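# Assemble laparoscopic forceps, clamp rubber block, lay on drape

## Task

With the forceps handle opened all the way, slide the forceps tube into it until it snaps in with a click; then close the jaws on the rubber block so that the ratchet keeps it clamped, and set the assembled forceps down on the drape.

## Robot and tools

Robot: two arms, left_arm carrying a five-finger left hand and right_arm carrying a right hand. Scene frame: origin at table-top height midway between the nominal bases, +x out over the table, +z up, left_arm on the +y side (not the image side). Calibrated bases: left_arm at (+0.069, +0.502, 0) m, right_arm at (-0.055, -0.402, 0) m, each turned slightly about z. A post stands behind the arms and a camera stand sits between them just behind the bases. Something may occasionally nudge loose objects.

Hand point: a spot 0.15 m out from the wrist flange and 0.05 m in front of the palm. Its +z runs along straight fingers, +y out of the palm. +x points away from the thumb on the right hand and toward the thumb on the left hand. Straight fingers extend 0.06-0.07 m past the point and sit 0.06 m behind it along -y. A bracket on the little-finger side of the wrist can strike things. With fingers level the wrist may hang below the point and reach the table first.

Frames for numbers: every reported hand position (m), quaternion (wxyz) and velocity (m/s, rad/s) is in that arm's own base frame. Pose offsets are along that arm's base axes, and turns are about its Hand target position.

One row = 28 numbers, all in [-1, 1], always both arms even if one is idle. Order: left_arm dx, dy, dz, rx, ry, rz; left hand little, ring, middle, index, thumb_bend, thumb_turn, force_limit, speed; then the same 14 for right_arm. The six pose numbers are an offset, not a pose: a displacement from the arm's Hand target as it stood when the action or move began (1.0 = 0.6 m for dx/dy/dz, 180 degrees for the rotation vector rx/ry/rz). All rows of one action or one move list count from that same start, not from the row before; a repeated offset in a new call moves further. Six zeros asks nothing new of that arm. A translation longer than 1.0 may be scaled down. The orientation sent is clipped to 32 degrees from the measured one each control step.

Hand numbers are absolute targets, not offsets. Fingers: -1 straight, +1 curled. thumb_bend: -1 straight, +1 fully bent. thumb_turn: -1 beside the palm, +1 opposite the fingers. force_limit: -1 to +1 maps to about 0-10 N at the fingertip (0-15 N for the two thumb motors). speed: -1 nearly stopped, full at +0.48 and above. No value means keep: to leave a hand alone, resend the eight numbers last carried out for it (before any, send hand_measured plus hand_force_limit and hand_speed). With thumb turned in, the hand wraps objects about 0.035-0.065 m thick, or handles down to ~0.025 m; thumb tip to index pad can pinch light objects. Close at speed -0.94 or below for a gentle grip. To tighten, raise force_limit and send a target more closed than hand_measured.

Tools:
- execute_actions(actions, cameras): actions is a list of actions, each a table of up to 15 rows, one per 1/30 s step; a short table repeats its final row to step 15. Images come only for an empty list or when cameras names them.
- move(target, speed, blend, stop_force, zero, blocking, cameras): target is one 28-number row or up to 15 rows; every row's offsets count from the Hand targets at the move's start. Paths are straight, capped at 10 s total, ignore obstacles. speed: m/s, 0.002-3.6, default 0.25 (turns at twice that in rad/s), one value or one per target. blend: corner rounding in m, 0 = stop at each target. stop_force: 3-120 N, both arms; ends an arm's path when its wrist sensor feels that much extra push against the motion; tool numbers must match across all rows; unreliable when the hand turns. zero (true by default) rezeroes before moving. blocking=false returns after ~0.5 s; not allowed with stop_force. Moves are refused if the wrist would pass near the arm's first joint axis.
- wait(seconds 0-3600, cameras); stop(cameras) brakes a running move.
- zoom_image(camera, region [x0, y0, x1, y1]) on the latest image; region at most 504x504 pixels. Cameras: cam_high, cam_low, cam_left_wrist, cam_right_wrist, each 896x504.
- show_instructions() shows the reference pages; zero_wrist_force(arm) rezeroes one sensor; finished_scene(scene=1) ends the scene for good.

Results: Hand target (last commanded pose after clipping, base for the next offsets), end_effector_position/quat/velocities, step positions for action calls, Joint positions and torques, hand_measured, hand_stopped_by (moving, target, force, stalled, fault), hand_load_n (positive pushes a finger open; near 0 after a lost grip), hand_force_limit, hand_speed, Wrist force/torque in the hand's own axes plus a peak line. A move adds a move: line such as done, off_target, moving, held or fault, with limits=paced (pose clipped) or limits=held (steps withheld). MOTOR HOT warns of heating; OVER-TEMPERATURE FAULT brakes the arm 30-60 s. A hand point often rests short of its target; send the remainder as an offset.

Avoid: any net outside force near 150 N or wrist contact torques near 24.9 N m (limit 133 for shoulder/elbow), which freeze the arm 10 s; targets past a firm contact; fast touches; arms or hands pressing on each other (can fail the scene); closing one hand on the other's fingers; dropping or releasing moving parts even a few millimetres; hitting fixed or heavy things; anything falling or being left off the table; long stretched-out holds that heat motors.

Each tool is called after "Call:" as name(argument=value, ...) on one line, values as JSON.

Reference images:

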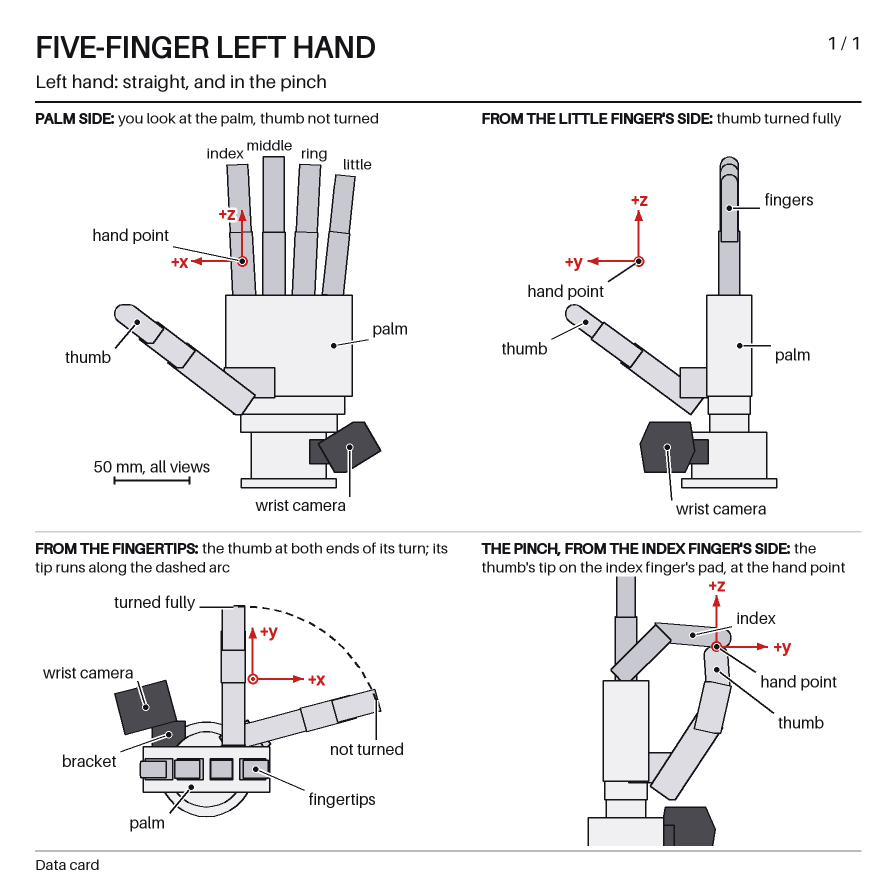

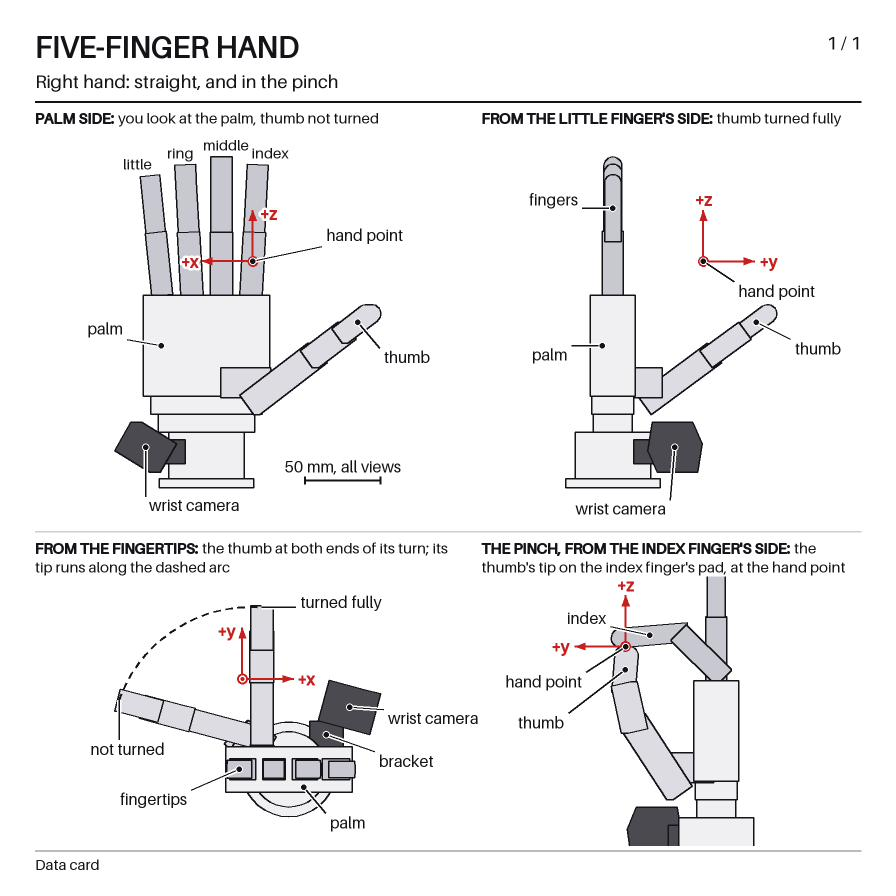

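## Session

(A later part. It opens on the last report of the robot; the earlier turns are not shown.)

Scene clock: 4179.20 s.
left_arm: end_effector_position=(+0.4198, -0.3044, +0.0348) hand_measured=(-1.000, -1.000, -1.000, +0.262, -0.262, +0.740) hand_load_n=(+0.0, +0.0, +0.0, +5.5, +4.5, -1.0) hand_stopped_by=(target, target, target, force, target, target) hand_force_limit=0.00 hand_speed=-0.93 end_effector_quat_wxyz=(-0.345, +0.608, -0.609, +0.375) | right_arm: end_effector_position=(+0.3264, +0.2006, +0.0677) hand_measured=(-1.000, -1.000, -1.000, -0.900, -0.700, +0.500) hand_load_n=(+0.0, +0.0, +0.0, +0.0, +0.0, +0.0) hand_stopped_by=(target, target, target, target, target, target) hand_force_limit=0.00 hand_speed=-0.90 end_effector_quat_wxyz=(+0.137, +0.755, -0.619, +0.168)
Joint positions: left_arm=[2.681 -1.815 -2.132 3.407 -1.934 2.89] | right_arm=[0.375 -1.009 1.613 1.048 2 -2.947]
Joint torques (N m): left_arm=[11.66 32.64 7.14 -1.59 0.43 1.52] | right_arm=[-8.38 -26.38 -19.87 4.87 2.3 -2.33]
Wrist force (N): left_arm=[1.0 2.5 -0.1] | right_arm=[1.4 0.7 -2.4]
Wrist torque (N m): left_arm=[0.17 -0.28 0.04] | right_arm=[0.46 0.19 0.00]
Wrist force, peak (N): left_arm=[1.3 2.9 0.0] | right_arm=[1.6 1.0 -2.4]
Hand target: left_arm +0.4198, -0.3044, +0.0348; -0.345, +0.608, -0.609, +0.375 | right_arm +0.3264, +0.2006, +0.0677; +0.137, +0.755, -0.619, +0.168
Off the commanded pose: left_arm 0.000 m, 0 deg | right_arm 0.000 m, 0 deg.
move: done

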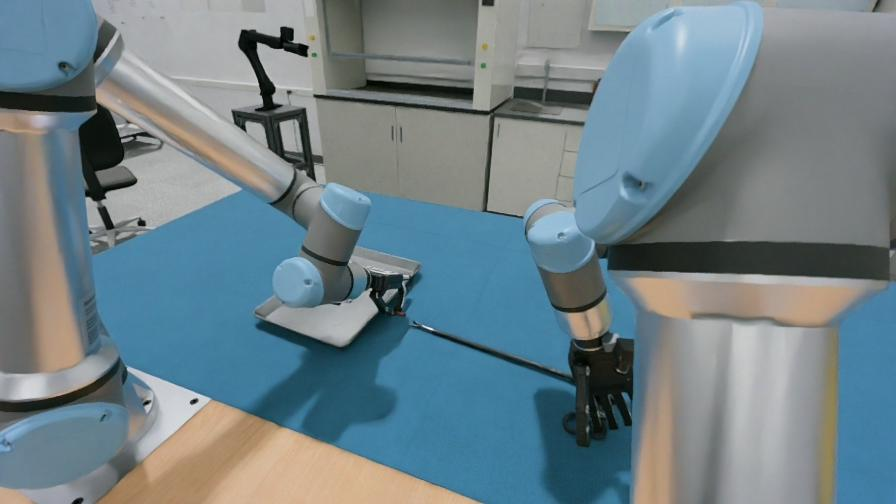

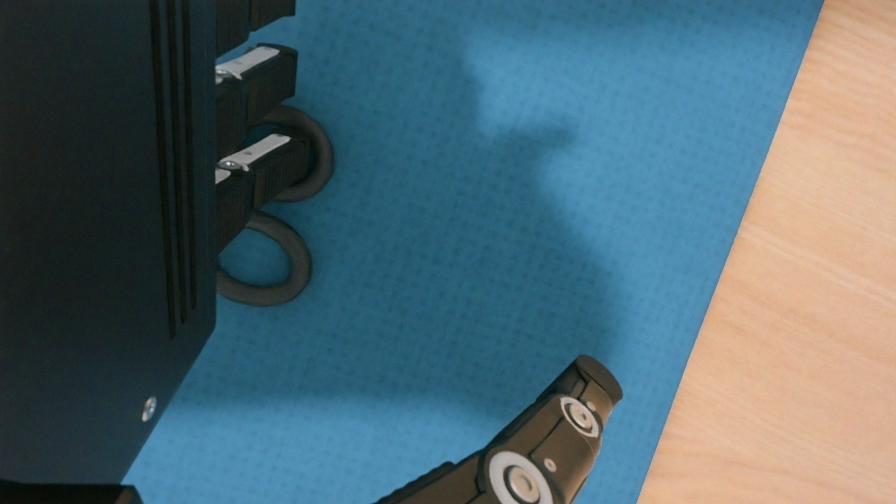

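Call:
move(target=[0,0,0,0,0,0,-1,-1,-1,0.5,-0.26,0.74,0.0,-0.93,0.0085,0,0,0,0,0,-1,-1,-1,-0.9,-0.70,0.50,0.0,-0.9], speed=0.005, stop_force=3, cameras=["cam_low","cam_right_wrist"])

Call:
zoom_image(camera="cam_low", region=[550, 370, 650, 460])

Call:
zoom_image(camera="cam_right_wrist", region=[200, 30, 360, 300])

Scene clock: 4187.90 s.
left_arm: end_effector_position=(+0.4198, -0.3044, +0.0348) hand_measured=(-1.000, -1.000, -1.000, +0.262, -0.262, +0.740) hand_load_n=(+0.0, +0.0, +0.0, +5.5, +4.0, -0.5) hand_stopped_by=(target, target, target, force, target, target) hand_force_limit=0.00 hand_speed=-0.93 end_effector_quat_wxyz=(-0.345, +0.608, -0.609, +0.375) | right_arm: end_effector_position=(+0.3315, +0.2006, +0.0677) hand_measured=(-1.000, -1.000, -1.000, -0.900, -0.700, +0.500) hand_load_n=(-0.5, +0.0, -0.5, +0.0, +0.0, +0.0) hand_stopped_by=(target, target, target, target, target, target) hand_force_limit=0.00 hand_speed=-0.90 end_effector_quat_wxyz=(+0.137, +0.755, -0.619, +0.168)
Joint positions: left_arm=[2.681 -1.815 -2.132 3.407 -1.934 2.89] | right_arm=[0.371 -1.001 1.598 1.052 2 -2.952]
Joint torques (N m): left_arm=[9.73 32.36 6.85 -1.68 0.24 1.3] | right_arm=[-8.29 -26.4 -20.12 4.67 2.17 -2.32]
Wrist force (N): left_arm=[0.9 2.6 -0.2] | right_arm=[1.3 1.3 -2.5]
Wrist torque (N m): left_arm=[0.19 -0.27 0.04] | right_arm=[0.48 0.21 0.01]
Wrist force, peak (N): left_arm=[1.3 2.9 0.0] | right_arm=[1.5 1.7 -2.7]
Hand target: left_arm +0.4198, -0.3044, +0.0348; -0.345, +0.608, -0.609, +0.375 | right_arm +0.3315, +0.2006, +0.0677; +0.137, +0.755, -0.619, +0.168
Off the commanded pose: left_arm 0.000 m, 0 deg | right_arm 0.000 m, 0 deg.
move: done

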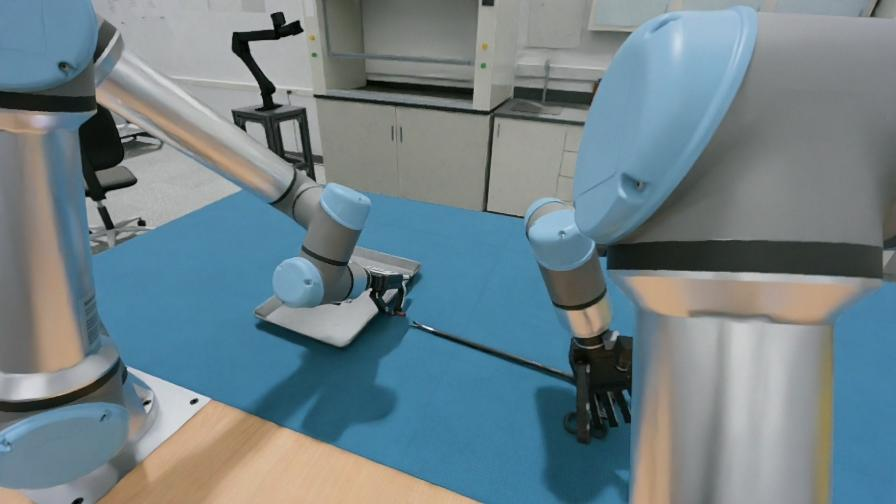

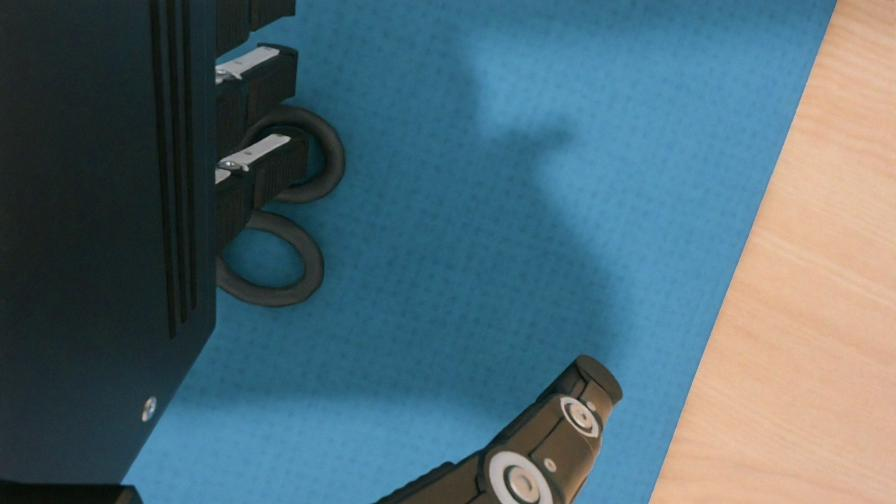

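Scaled by 5.040 from the camera's image (finer frame: 1280x720).

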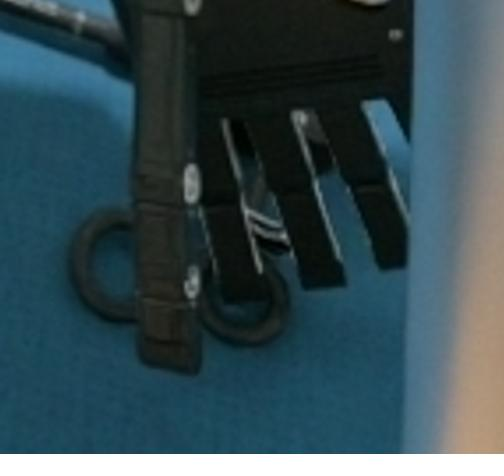

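Scaled by 1.867 from the camera's image (finer frame: 1280x720).

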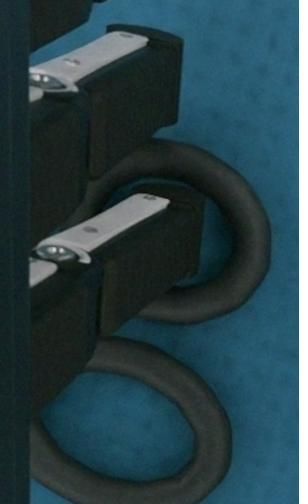

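Call:
move(target=[0,0,0,0,0,0,-1,-1,-1,0.5,-0.26,0.74,0.0,-0.93,0.005,0,0,0,0,0,-1,-1,-1,-0.9,-0.70,0.50,0.0,-0.9], speed=0.004, stop_force=4, cameras=["cam_low","cam_right_wrist"])

Call:
zoom_image(camera="cam_low", region=[550, 370, 650, 460])

Call:
zoom_image(camera="cam_right_wrist", region=[200, 30, 360, 300])

Scene clock: 4194.27 s.
left_arm: end_effector_position=(+0.4198, -0.3044, +0.0348) hand_measured=(-1.000, -1.000, -1.000, +0.262, -0.262, +0.740) hand_load_n=(+0.0, -0.5, +0.0, +5.5, +4.5, -0.5) hand_stopped_by=(target, target, target, force, target, target) hand_force_limit=0.00 hand_speed=-0.93 end_effector_quat_wxyz=(-0.345, +0.608, -0.609, +0.375) | right_arm: end_effector_position=(+0.3345, +0.2006, +0.0677) hand_measured=(-1.000, -1.000, -1.000, -0.900, -0.700, +0.500) hand_load_n=(+0.0, +0.0, -0.5, +0.0, +0.0, +0.0) hand_stopped_by=(target, target, target, target, target, target) hand_force_limit=0.00 hand_speed=-0.90 end_effector_quat_wxyz=(+0.137, +0.755, -0.619, +0.168)
Joint positions: left_arm=[2.681 -1.815 -2.132 3.407 -1.934 2.89] | right_arm=[0.368 -0.996 1.59 1.055 2 -2.954]
Joint torques (N m): left_arm=[10.04 32.44 6.9 -1.53 0.35 1.31] | right_arm=[-8.42 -26.36 -20.22 4.68 2.3 -2.32]
Wrist force (N): left_arm=[1.0 2.5 -0.1] | right_arm=[1.4 1.5 -2.5]
Wrist torque (N m): left_arm=[0.17 -0.28 0.04] | right_arm=[0.50 0.22 0.02]
Wrist force, peak (N): left_arm=[1.1 3.0 0.0] | right_arm=[1.5 1.6 -2.7]
Hand target: left_arm +0.4198, -0.3044, +0.0348; -0.345, +0.608, -0.609, +0.375 | right_arm +0.3345, +0.2006, +0.0677; +0.137, +0.755, -0.619, +0.168
Off the commanded pose: left_arm 0.000 m, 0 deg | right_arm 0.000 m, 0 deg.
move: done

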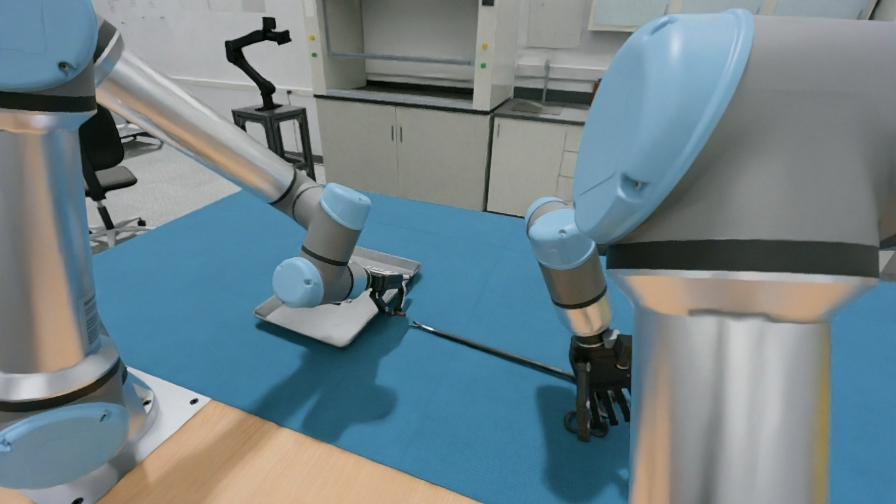

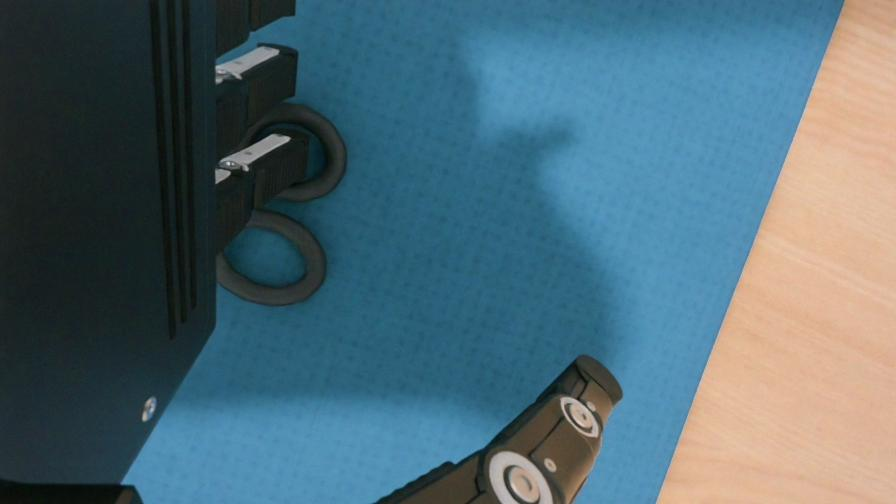

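Scaled by 5.040 from the camera's image (finer frame: 1280x720).

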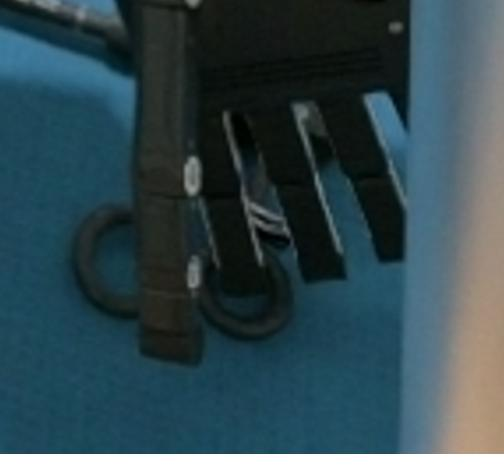

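Scaled by 1.867 from the camera's image (finer frame: 1280x720).

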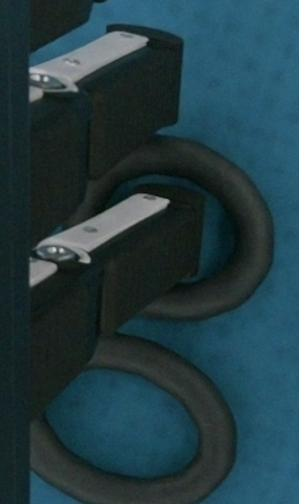

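Call:
move(target=[0,0,0,0,0,0,-1,-1,-1,0.5,-0.26,0.74,0.0,-0.93,0,0,0,0,0,0,-1,-1,-1,-0.75,-0.70,0.50,-0.4,-0.9], cameras=["cam_low","cam_right_wrist"])

Call:
zoom_image(camera="cam_low", region=[550, 370, 650, 460])

Call:
zoom_image(camera="cam_right_wrist", region=[200, 30, 360, 300])

Scene clock: 4207.53 s.
left_arm: end_effector_position=(+0.4198, -0.3044, +0.0348) hand_measured=(-1.000, -1.000, -1.000, +0.262, -0.262, +0.740) hand_load_n=(+0.0, +0.0, +0.0, +5.5, +4.5, -0.5) hand_stopped_by=(target, target, target, force, target, target) hand_force_limit=0.00 hand_speed=-0.93 end_effector_quat_wxyz=(-0.345, +0.608, -0.609, +0.375) | right_arm: end_effector_position=(+0.3345, +0.2006, +0.0677) hand_measured=(-1.000, -1.000, -1.000, -0.750, -0.700, +0.500) hand_load_n=(+0.0, +0.0, -1.5, +2.0, +0.5, +0.0) hand_stopped_by=(target, target, target, target, target, target) hand_force_limit=-0.40 hand_speed=-0.90 end_effector_quat_wxyz=(+0.137, +0.755, -0.619, +0.168)
Joint positions: left_arm=[2.681 -1.815 -2.132 3.407 -1.934 2.89] | right_arm=[0.368 -0.996 1.59 1.055 2 -2.954]
Joint torques (N m): left_arm=[11.25 33.46 6.93 -1.68 0.14 1.18] | right_arm=[-7.86 -26.64 -17.71 4.61 0.93 -2.23]
Wrist force (N): left_arm=[1.1 2.7 -0.2] | right_arm=[4.4 -1.3 -6.3]
Wrist torque (N m): left_arm=[0.20 -0.30 0.04] | right_arm=[0.60 0.21 0.16]
Wrist force, peak (N): left_arm=[0.9 3.0 -0.2] | right_arm=[4.8 -1.2 -6.2]
Hand target: left_arm +0.4198, -0.3044, +0.0348; -0.345, +0.608, -0.609, +0.375 | right_arm +0.3345, +0.2006, +0.0677; +0.137, +0.755, -0.619, +0.168
Off the commanded pose: left_arm 0.000 m, 0 deg | right_arm 0.000 m, 0 deg.
move: done

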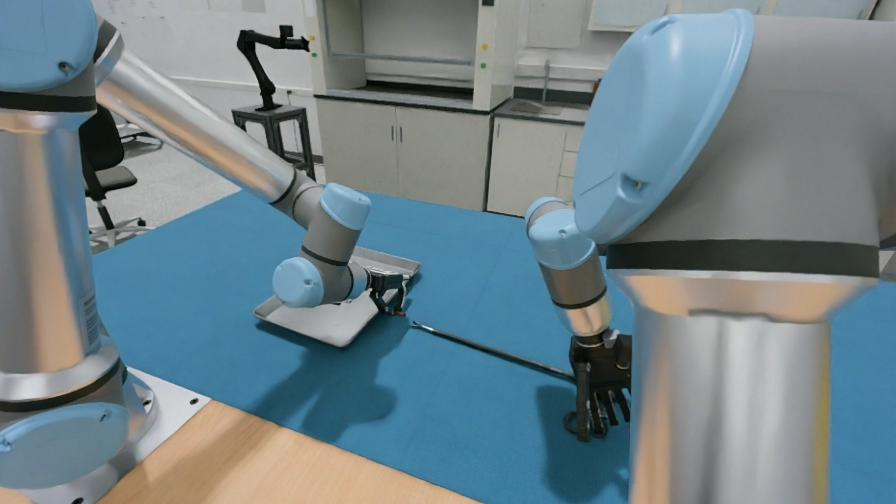

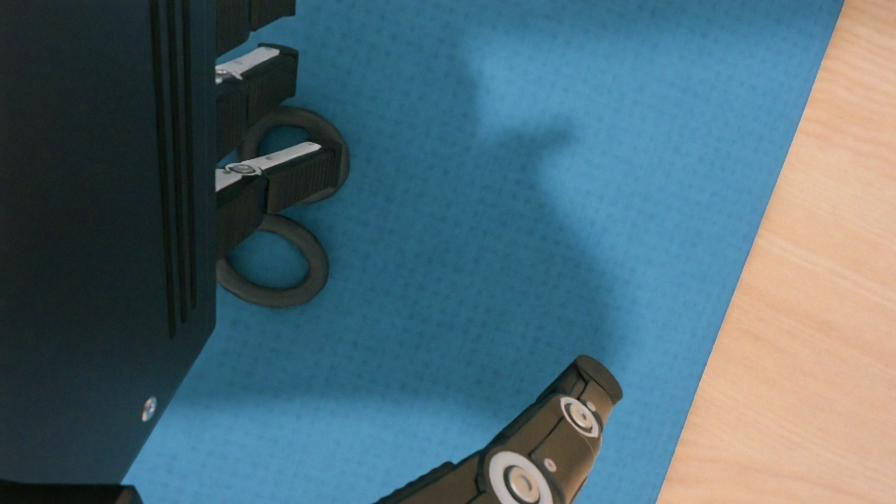

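Scaled by 5.040 from the camera's image (finer frame: 1280x720).

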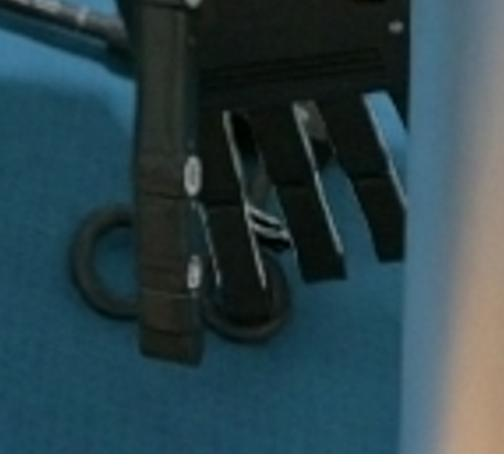

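Scaled by 1.867 from the camera's image (finer frame: 1280x720).

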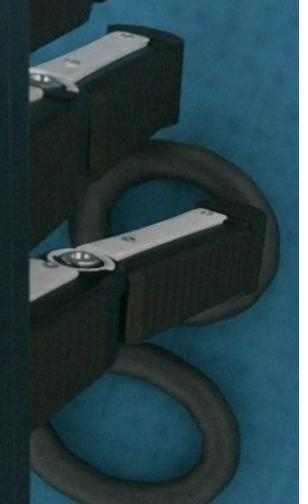

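Call:
zoom_image(camera="cam_low", region=[580, 400, 630, 445])

Call:
zoom_image(camera="cam_right_wrist", region=[215, 90, 365, 220])

Scaled by 10.080 from the camera's image (finer frame: 1280x720).

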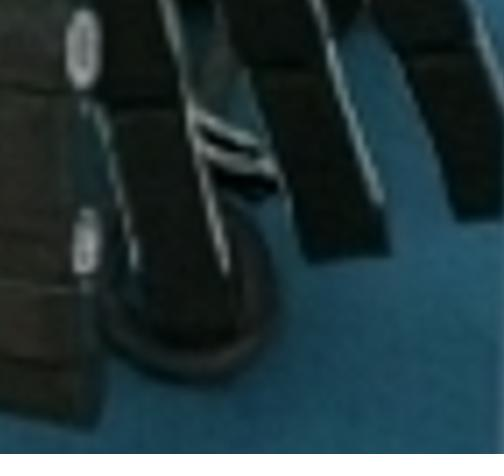

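Scaled by 3.360 from the camera's image (finer frame: 1280x720).

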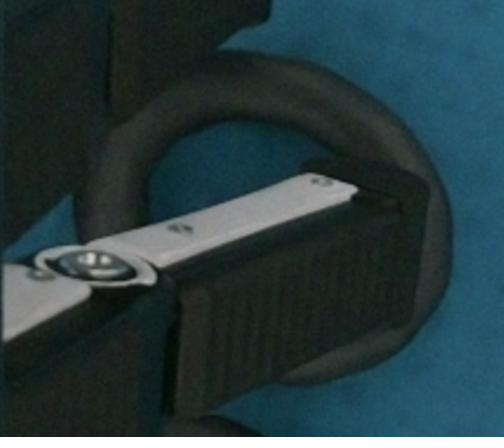

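Call:
move(target=[[0,0,0,0,0,0,-1,-1,-1,0.5,-0.26,0.74,0.0,-0.93,0,0,0,0,0,0,-1,-1,-1,-0.85,-0.70,0.50,-0.4,-0.9],[0,0,0,0,0,0,-1,-1,-1,0.5,-0.26,0.74,0.0,-0.93,0,0.0025,-0.005,0,0,0,-1,-1,-1,-0.85,-0.70,0.50,-0.4,-0.9],[0,0,0,0,0,0,-1,-1,-1,0.5,-0.26,0.74,0.0,-0.93,0,0.0025,-0.005,0,0,0,-1,-1,-1,-0.70,-0.70,0.50,-0.4,-0.9]], speed=0.01, cameras=["cam_low","cam_right_wrist"])

Call:
zoom_image(camera="cam_low", region=[580, 400, 630, 445])

Call:
zoom_image(camera="cam_right_wrist", region=[215, 90, 365, 220])

Scene clock: 4235.03 s.
left_arm: end_effector_position=(+0.4198, -0.3044, +0.0348) hand_measured=(-1.000, -1.000, -1.000, +0.262, -0.262, +0.740) hand_load_n=(+0.0, +0.0, +0.0, +5.5, +4.5, -1.0) hand_stopped_by=(target, target, target, force, target, target) hand_force_limit=0.00 hand_speed=-0.93 end_effector_quat_wxyz=(-0.345, +0.608, -0.609, +0.375) | right_arm: end_effector_position=(+0.3345, +0.2021, +0.0647) hand_measured=(-1.000, -1.000, -1.000, -0.814, -0.700, +0.500) hand_load_n=(+0.0, +0.0, -2.0, +2.5, +0.0, +0.0) hand_stopped_by=(target, target, target, force, target, target) hand_force_limit=-0.40 hand_speed=-0.90 end_effector_quat_wxyz=(+0.137, +0.755, -0.619, +0.168)
Joint positions: left_arm=[2.681 -1.815 -2.132 3.407 -1.934 2.89] | right_arm=[0.371 -0.99 1.589 1.051 2 -2.951]
Joint torques (N m): left_arm=[9.54 32.27 8.09 -1.43 0.37 1.03] | right_arm=[7.24 -26.4 -19.08 0.67 -0.43 2.13]
Wrist force (N): left_arm=[1.0 2.7 -0.3] | right_arm=[2.6 0.1 -3.2]
Wrist torque (N m): left_arm=[0.20 -0.30 0.04] | right_arm=[0.47 0.20 -0.02]
Wrist force, peak (N): left_arm=[1.1 3.0 -0.3] | right_arm=[4.6 -1.2 -6.6]
Hand target: left_arm +0.4198, -0.3044, +0.0348; -0.345, +0.608, -0.609, +0.375 | right_arm +0.3345, +0.2021, +0.0647; +0.137, +0.755, -0.619, +0.168
Off the commanded pose: left_arm 0.000 m, 0 deg | right_arm 0.000 m, 0 deg.
move: done

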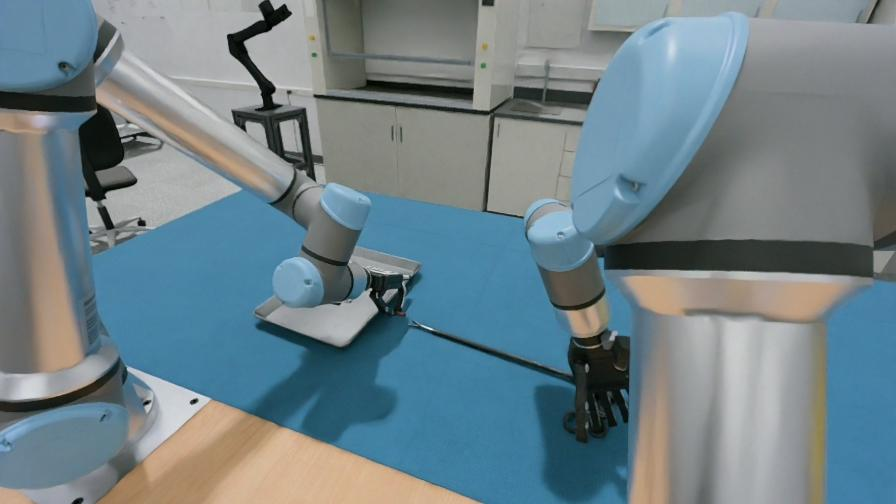

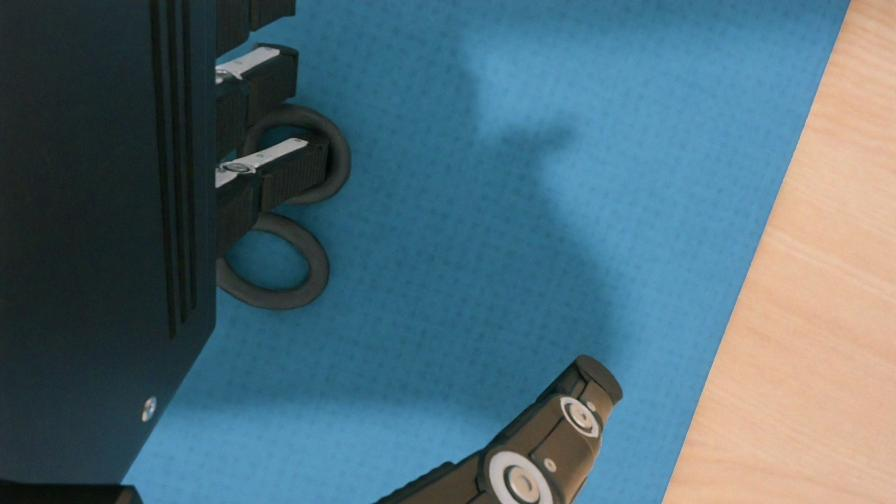

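Scaled by 10.080 from the camera's image (finer frame: 1280x720).

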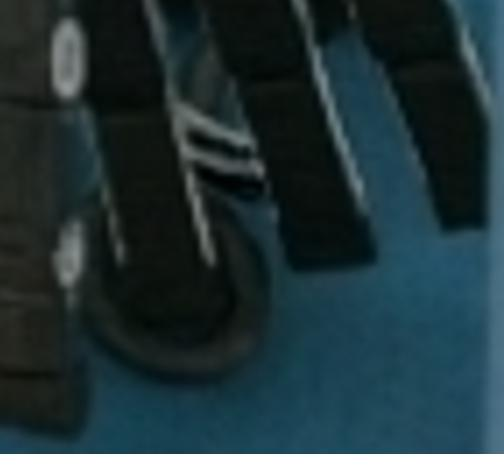

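Scaled by 3.360 from the camera's image (finer frame: 1280x720).

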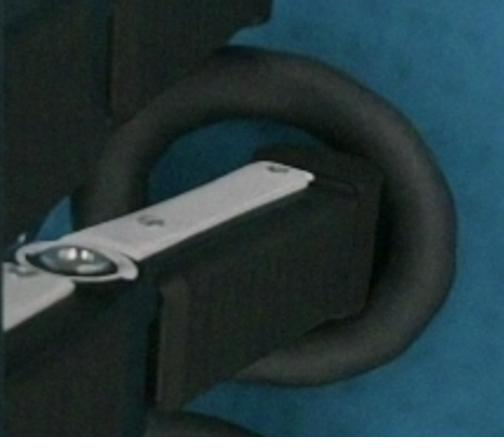

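Call:
move(target=[0,0,0,0,0,0,-1,-1,-1,0.5,-0.26,0.74,0.0,-0.93,0,0,0,0,0,0,-1,-1,-1,-0.65,-0.70,0.50,0.2,-0.9], speed=0.01, cameras=["cam_low","cam_right_wrist"])

Call:
zoom_image(camera="cam_low", region=[580, 400, 630, 445])

Call:
zoom_image(camera="cam_right_wrist", region=[215, 90, 365, 220])

Scene clock: 4244.17 s.
left_arm: end_effector_position=(+0.4198, -0.3044, +0.0348) hand_measured=(-1.000, -1.000, -1.000, +0.262, -0.262, +0.740) hand_load_n=(+0.0, +0.0, +0.0, +5.5, +4.0, -0.5) hand_stopped_by=(target, target, target, force, target, target) hand_force_limit=0.00 hand_speed=-0.93 end_effector_quat_wxyz=(-0.345, +0.608, -0.609, +0.375) | right_arm: end_effector_position=(+0.3345, +0.2021, +0.0647) hand_measured=(-1.000, -1.000, -1.000, -0.788, -0.700, +0.500) hand_load_n=(+0.0, +0.0, -5.0, +5.5, +0.0, +0.0) hand_stopped_by=(target, target, target, force, target, target) hand_force_limit=0.20 hand_speed=-0.90 end_effector_quat_wxyz=(+0.137, +0.755, -0.619, +0.168)
Joint positions: left_arm=[2.681 -1.815 -2.132 3.407 -1.934 2.89] | right_arm=[0.371 -0.99 1.589 1.051 2 -2.951]
Joint torques (N m): left_arm=[10.67 31.92 8.44 -1.15 0.24 0.87] | right_arm=[7.23 -26.27 -16.63 4.31 1.14 2.01]
Wrist force (N): left_arm=[1.0 2.7 -0.2] | right_arm=[4.1 0.5 -4.2]
Wrist torque (N m): left_arm=[0.20 -0.29 0.04] | right_arm=[0.55 0.19 0.12]
Wrist force, peak (N): left_arm=[1.1 3.0 -0.1] | right_arm=[4.2 0.5 -4.6]
Hand target: left_arm +0.4198, -0.3044, +0.0348; -0.345, +0.608, -0.609, +0.375 | right_arm +0.3345, +0.2021, +0.0647; +0.137, +0.755, -0.619, +0.168
Off the commanded pose: left_arm 0.000 m, 0 deg | right_arm 0.000 m, 0 deg.
move: done

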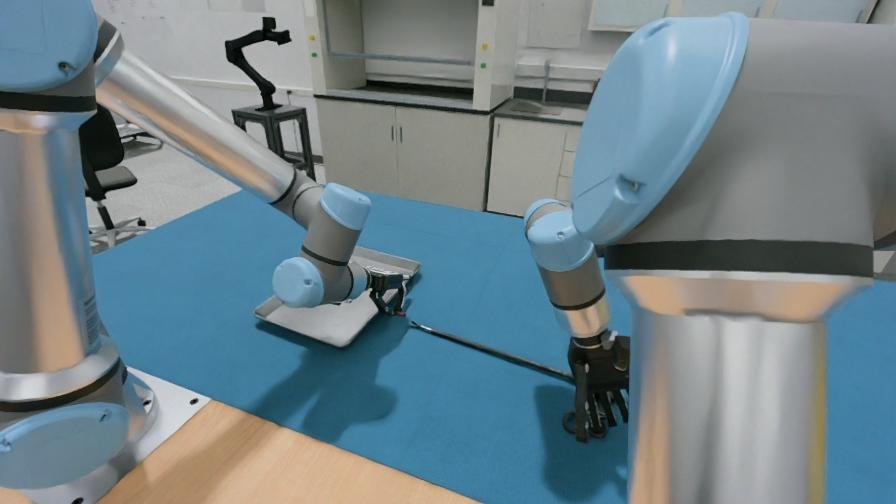

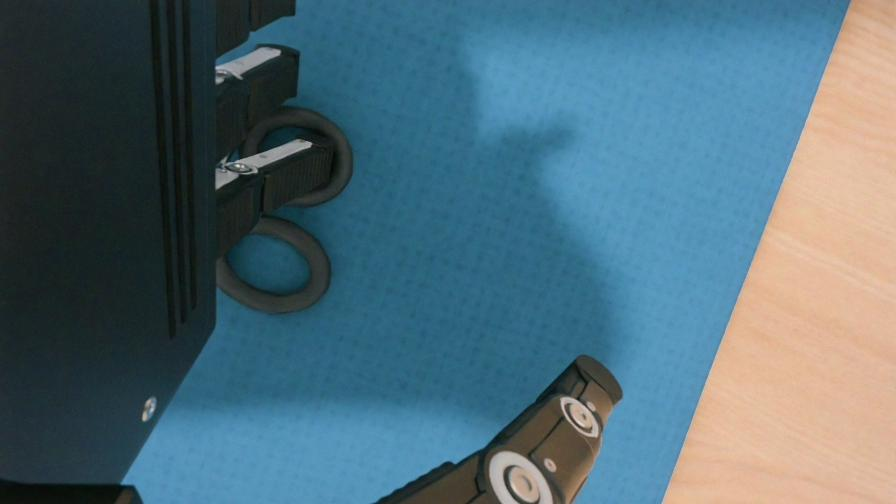

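Scaled by 10.080 from the camera's image (finer frame: 1280x720).

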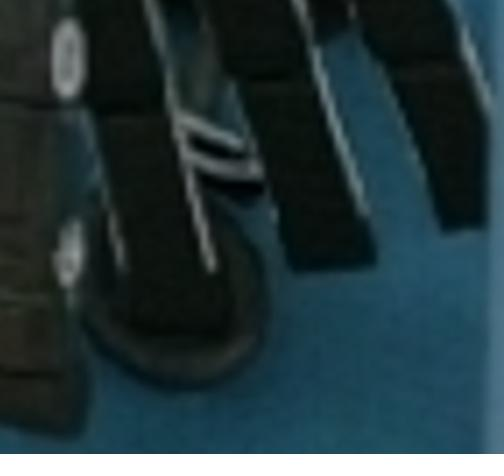

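Scaled by 3.360 from the camera's image (finer frame: 1280x720).

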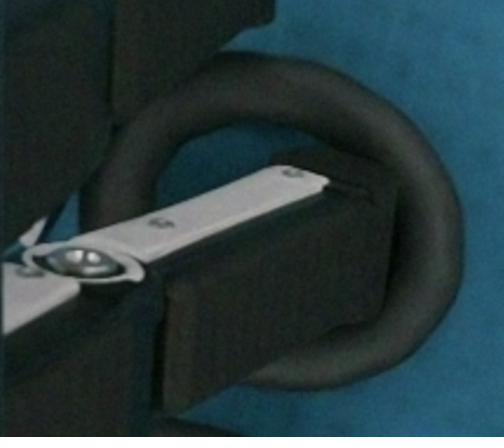

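Call:
move(target=[0,0,0,0,0,0,-1,-1,-1,0.5,-0.26,0.74,0.0,-0.93,0,-0.01,0,0,0,0,-1,-1,-1,-0.65,-0.70,0.50,0.2,-0.9], speed=0.01, cameras=["cam_high","cam_low","cam_right_wrist"])

Call:
zoom_image(camera="cam_low", region=[580, 400, 630, 445])

Call:
zoom_image(camera="cam_right_wrist", region=[215, 60, 365, 330])

Scene clock: 4257.83 s.
left_arm: end_effector_position=(+0.4198, -0.3044, +0.0348) hand_measured=(-1.000, -1.000, -1.000, +0.262, -0.262, +0.740) hand_load_n=(+0.0, +0.0, +0.0, +5.5, +4.5, -1.0) hand_stopped_by=(target, target, target, force, target, target) hand_force_limit=0.00 hand_speed=-0.93 end_effector_quat_wxyz=(-0.345, +0.608, -0.609, +0.375) | right_arm: end_effector_position=(+0.3345, +0.1962, +0.0647) hand_measured=(-1.000, -1.000, -1.000, -0.788, -0.700, +0.500) hand_load_n=(+0.0, +0.0, -1.5, +2.5, +0.0, +0.0) hand_stopped_by=(target, target, target, force, target, target) hand_force_limit=0.20 hand_speed=-0.90 end_effector_quat_wxyz=(+0.137, +0.755, -0.619, +0.168)
Joint positions: left_arm=[2.681 -1.815 -2.132 3.407 -1.934 2.89] | right_arm=[0.359 -0.998 1.601 1.042 2.001 -2.964]
Joint torques (N m): left_arm=[9.83 32.23 8.17 -1.59 -0.02 1.15] | right_arm=[-9 -48.32 -6.79 0 1.99 -2.38]
Wrist force (N): left_arm=[1.1 2.7 -0.1] | right_arm=[2.4 -0.4 -4.2]
Wrist torque (N m): left_arm=[0.19 -0.29 0.04] | right_arm=[0.55 0.23 0.06]
Wrist force, peak (N): left_arm=[1.1 3.0 -0.1] | right_arm=[4.1 -0.3 -4.8]
Hand target: left_arm +0.4198, -0.3044, +0.0348; -0.345, +0.608, -0.609, +0.375 | right_arm +0.3345, +0.1961, +0.0647; +0.137, +0.755, -0.619, +0.168
Off the commanded pose: left_arm 0.000 m, 0 deg | right_arm 0.000 m, 0 deg.
move: done

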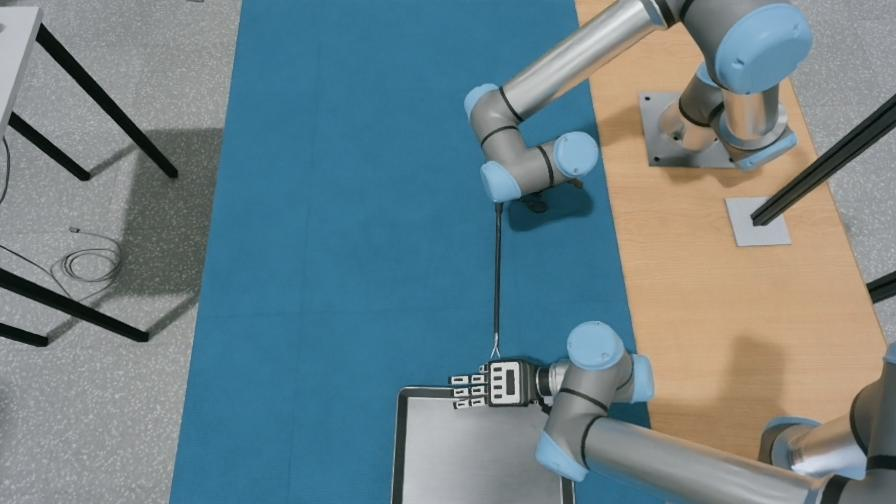

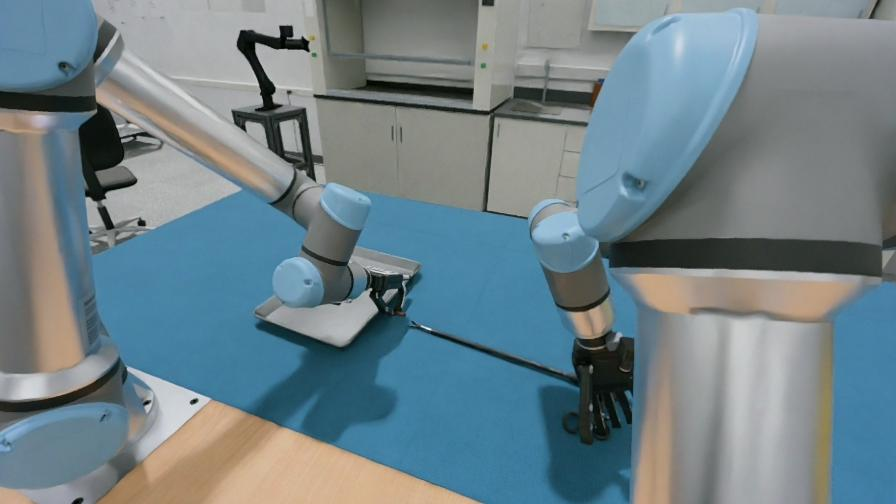

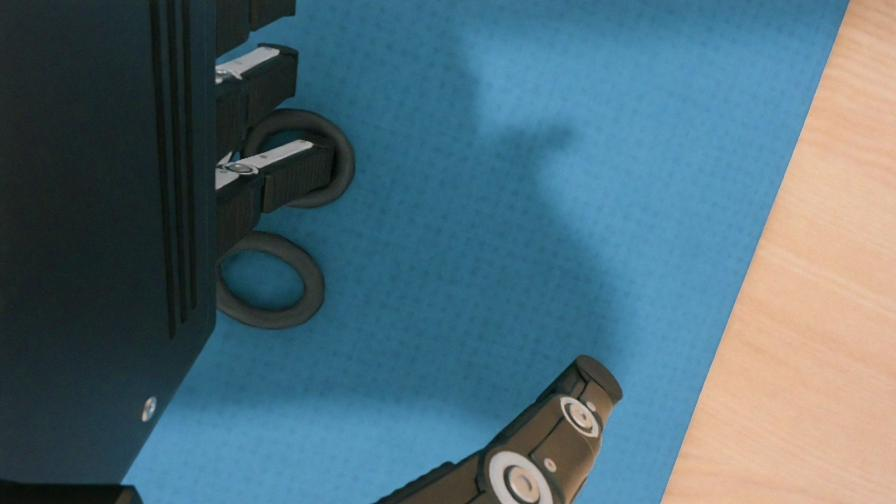

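Scaled by 10.080 from the camera's image (finer frame: 1280x720).

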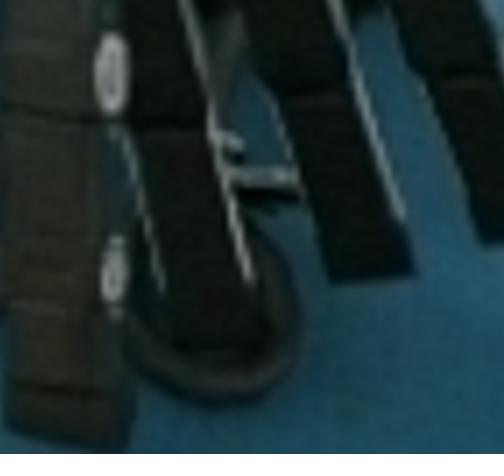

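Scaled by 1.867 from the camera's image (finer frame: 1280x720).

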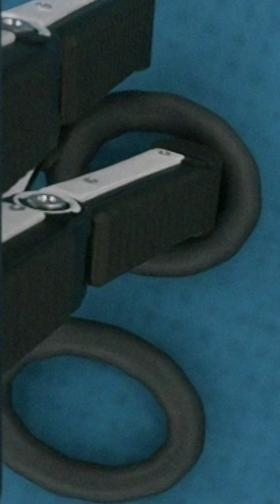

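Call:
move(target=[0,0,0,0,0,0,-1,-1,-1,0.5,-0.26,0.74,0.0,-0.93,0,-0.01,0,0,0,0,-1,-1,-1,-0.65,-0.70,0.50,0.2,-0.9], speed=0.01, cameras=["cam_high","cam_low","cam_right_wrist"])

Call:
zoom_image(camera="cam_low", region=[580, 400, 630, 445])

Call:
zoom_image(camera="cam_right_wrist", region=[215, 60, 365, 330])

Scene clock: 4267.77 s.
left_arm: end_effector_position=(+0.4198, -0.3044, +0.0348) hand_measured=(-1.000, -1.000, -1.000, +0.262, -0.262, +0.740) hand_load_n=(+0.0, +0.0, +0.0, +5.5, +4.0, -1.0) hand_stopped_by=(target, target, target, force, target, target) hand_force_limit=0.00 hand_speed=-0.93 end_effector_quat_wxyz=(-0.345, +0.608, -0.609, +0.375) | right_arm: end_effector_position=(+0.3345, +0.1902, +0.0647) hand_measured=(-1.000, -1.000, -1.000, -0.788, -0.700, +0.500) hand_load_n=(+0.0, +0.0, -1.0, +1.5, +0.0, +0.0) hand_stopped_by=(target, target, target, force, target, target) hand_force_limit=0.20 hand_speed=-0.90 end_effector_quat_wxyz=(+0.137, +0.755, -0.619, +0.168)
Joint positions: left_arm=[2.681 -1.815 -2.132 3.407 -1.934 2.89] | right_arm=[0.347 -1.006 1.613 1.032 2.002 -2.978]
Joint torques (N m): left_arm=[9.8 31.99 8.27 -1.63 -0.07 1.07] | right_arm=[-8.61 -47.58 -8.08 0.13 2.31 -2.35]
Wrist force (N): left_arm=[1.0 2.8 0.0] | right_arm=[0.8 0.0 -4.4]
Wrist torque (N m): left_arm=[0.20 -0.28 0.04] | right_arm=[0.56 0.28 -0.03]
Wrist force, peak (N): left_arm=[1.2 3.0 -0.2] | right_arm=[2.3 -0.9 -4.4]
Hand target: left_arm +0.4198, -0.3044, +0.0348; -0.345, +0.608, -0.609, +0.375 | right_arm +0.3345, +0.1901, +0.0647; +0.137, +0.755, -0.619, +0.168
Off the commanded pose: left_arm 0.000 m, 0 deg | right_arm 0.000 m, 0 deg.
move: done

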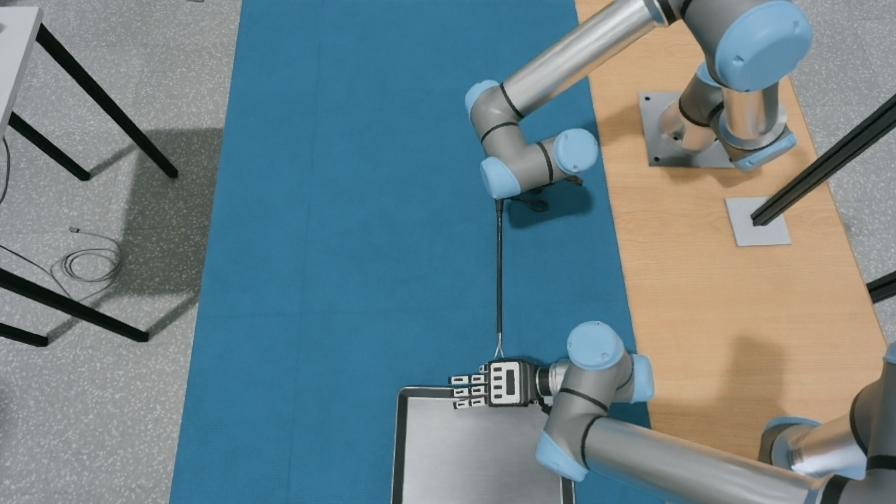

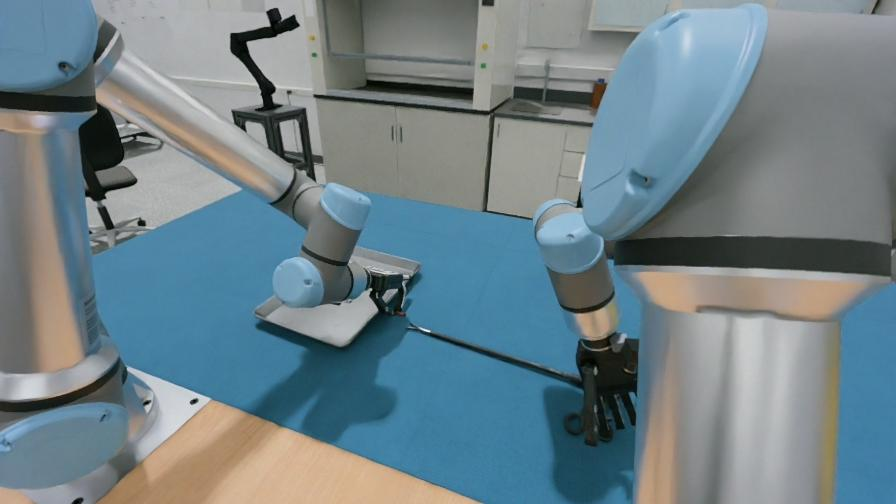

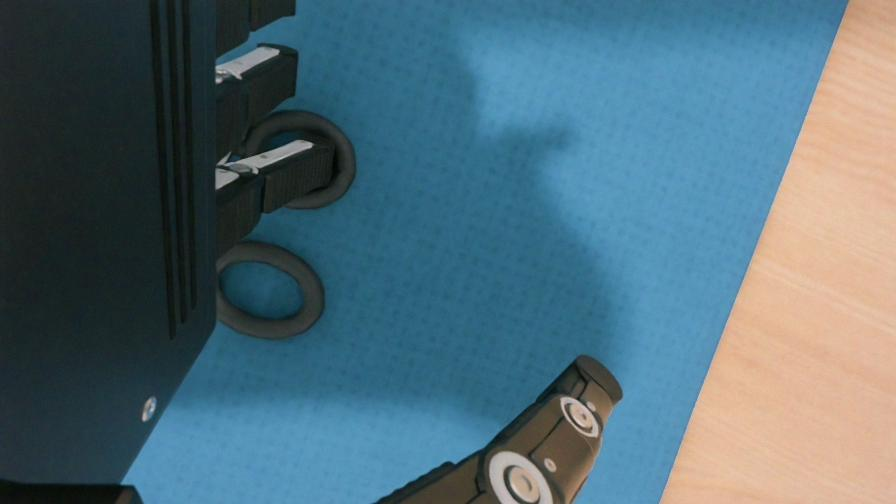

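Scaled by 10.080 from the camera's image (finer frame: 1280x720).

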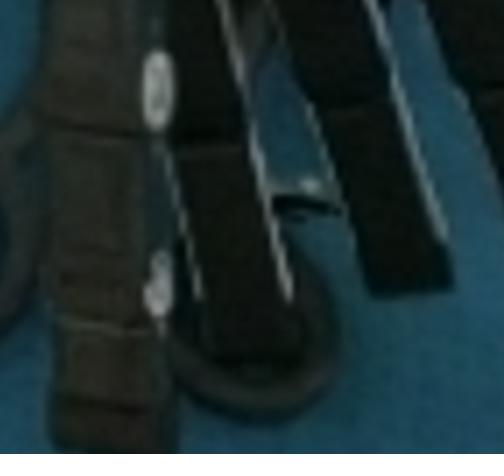

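Scaled by 1.867 from the camera's image (finer frame: 1280x720).

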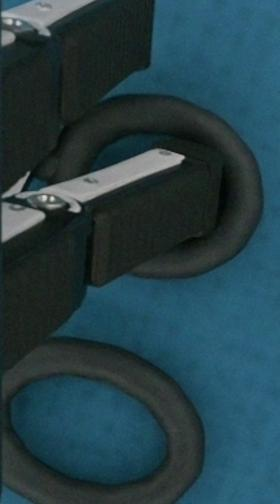

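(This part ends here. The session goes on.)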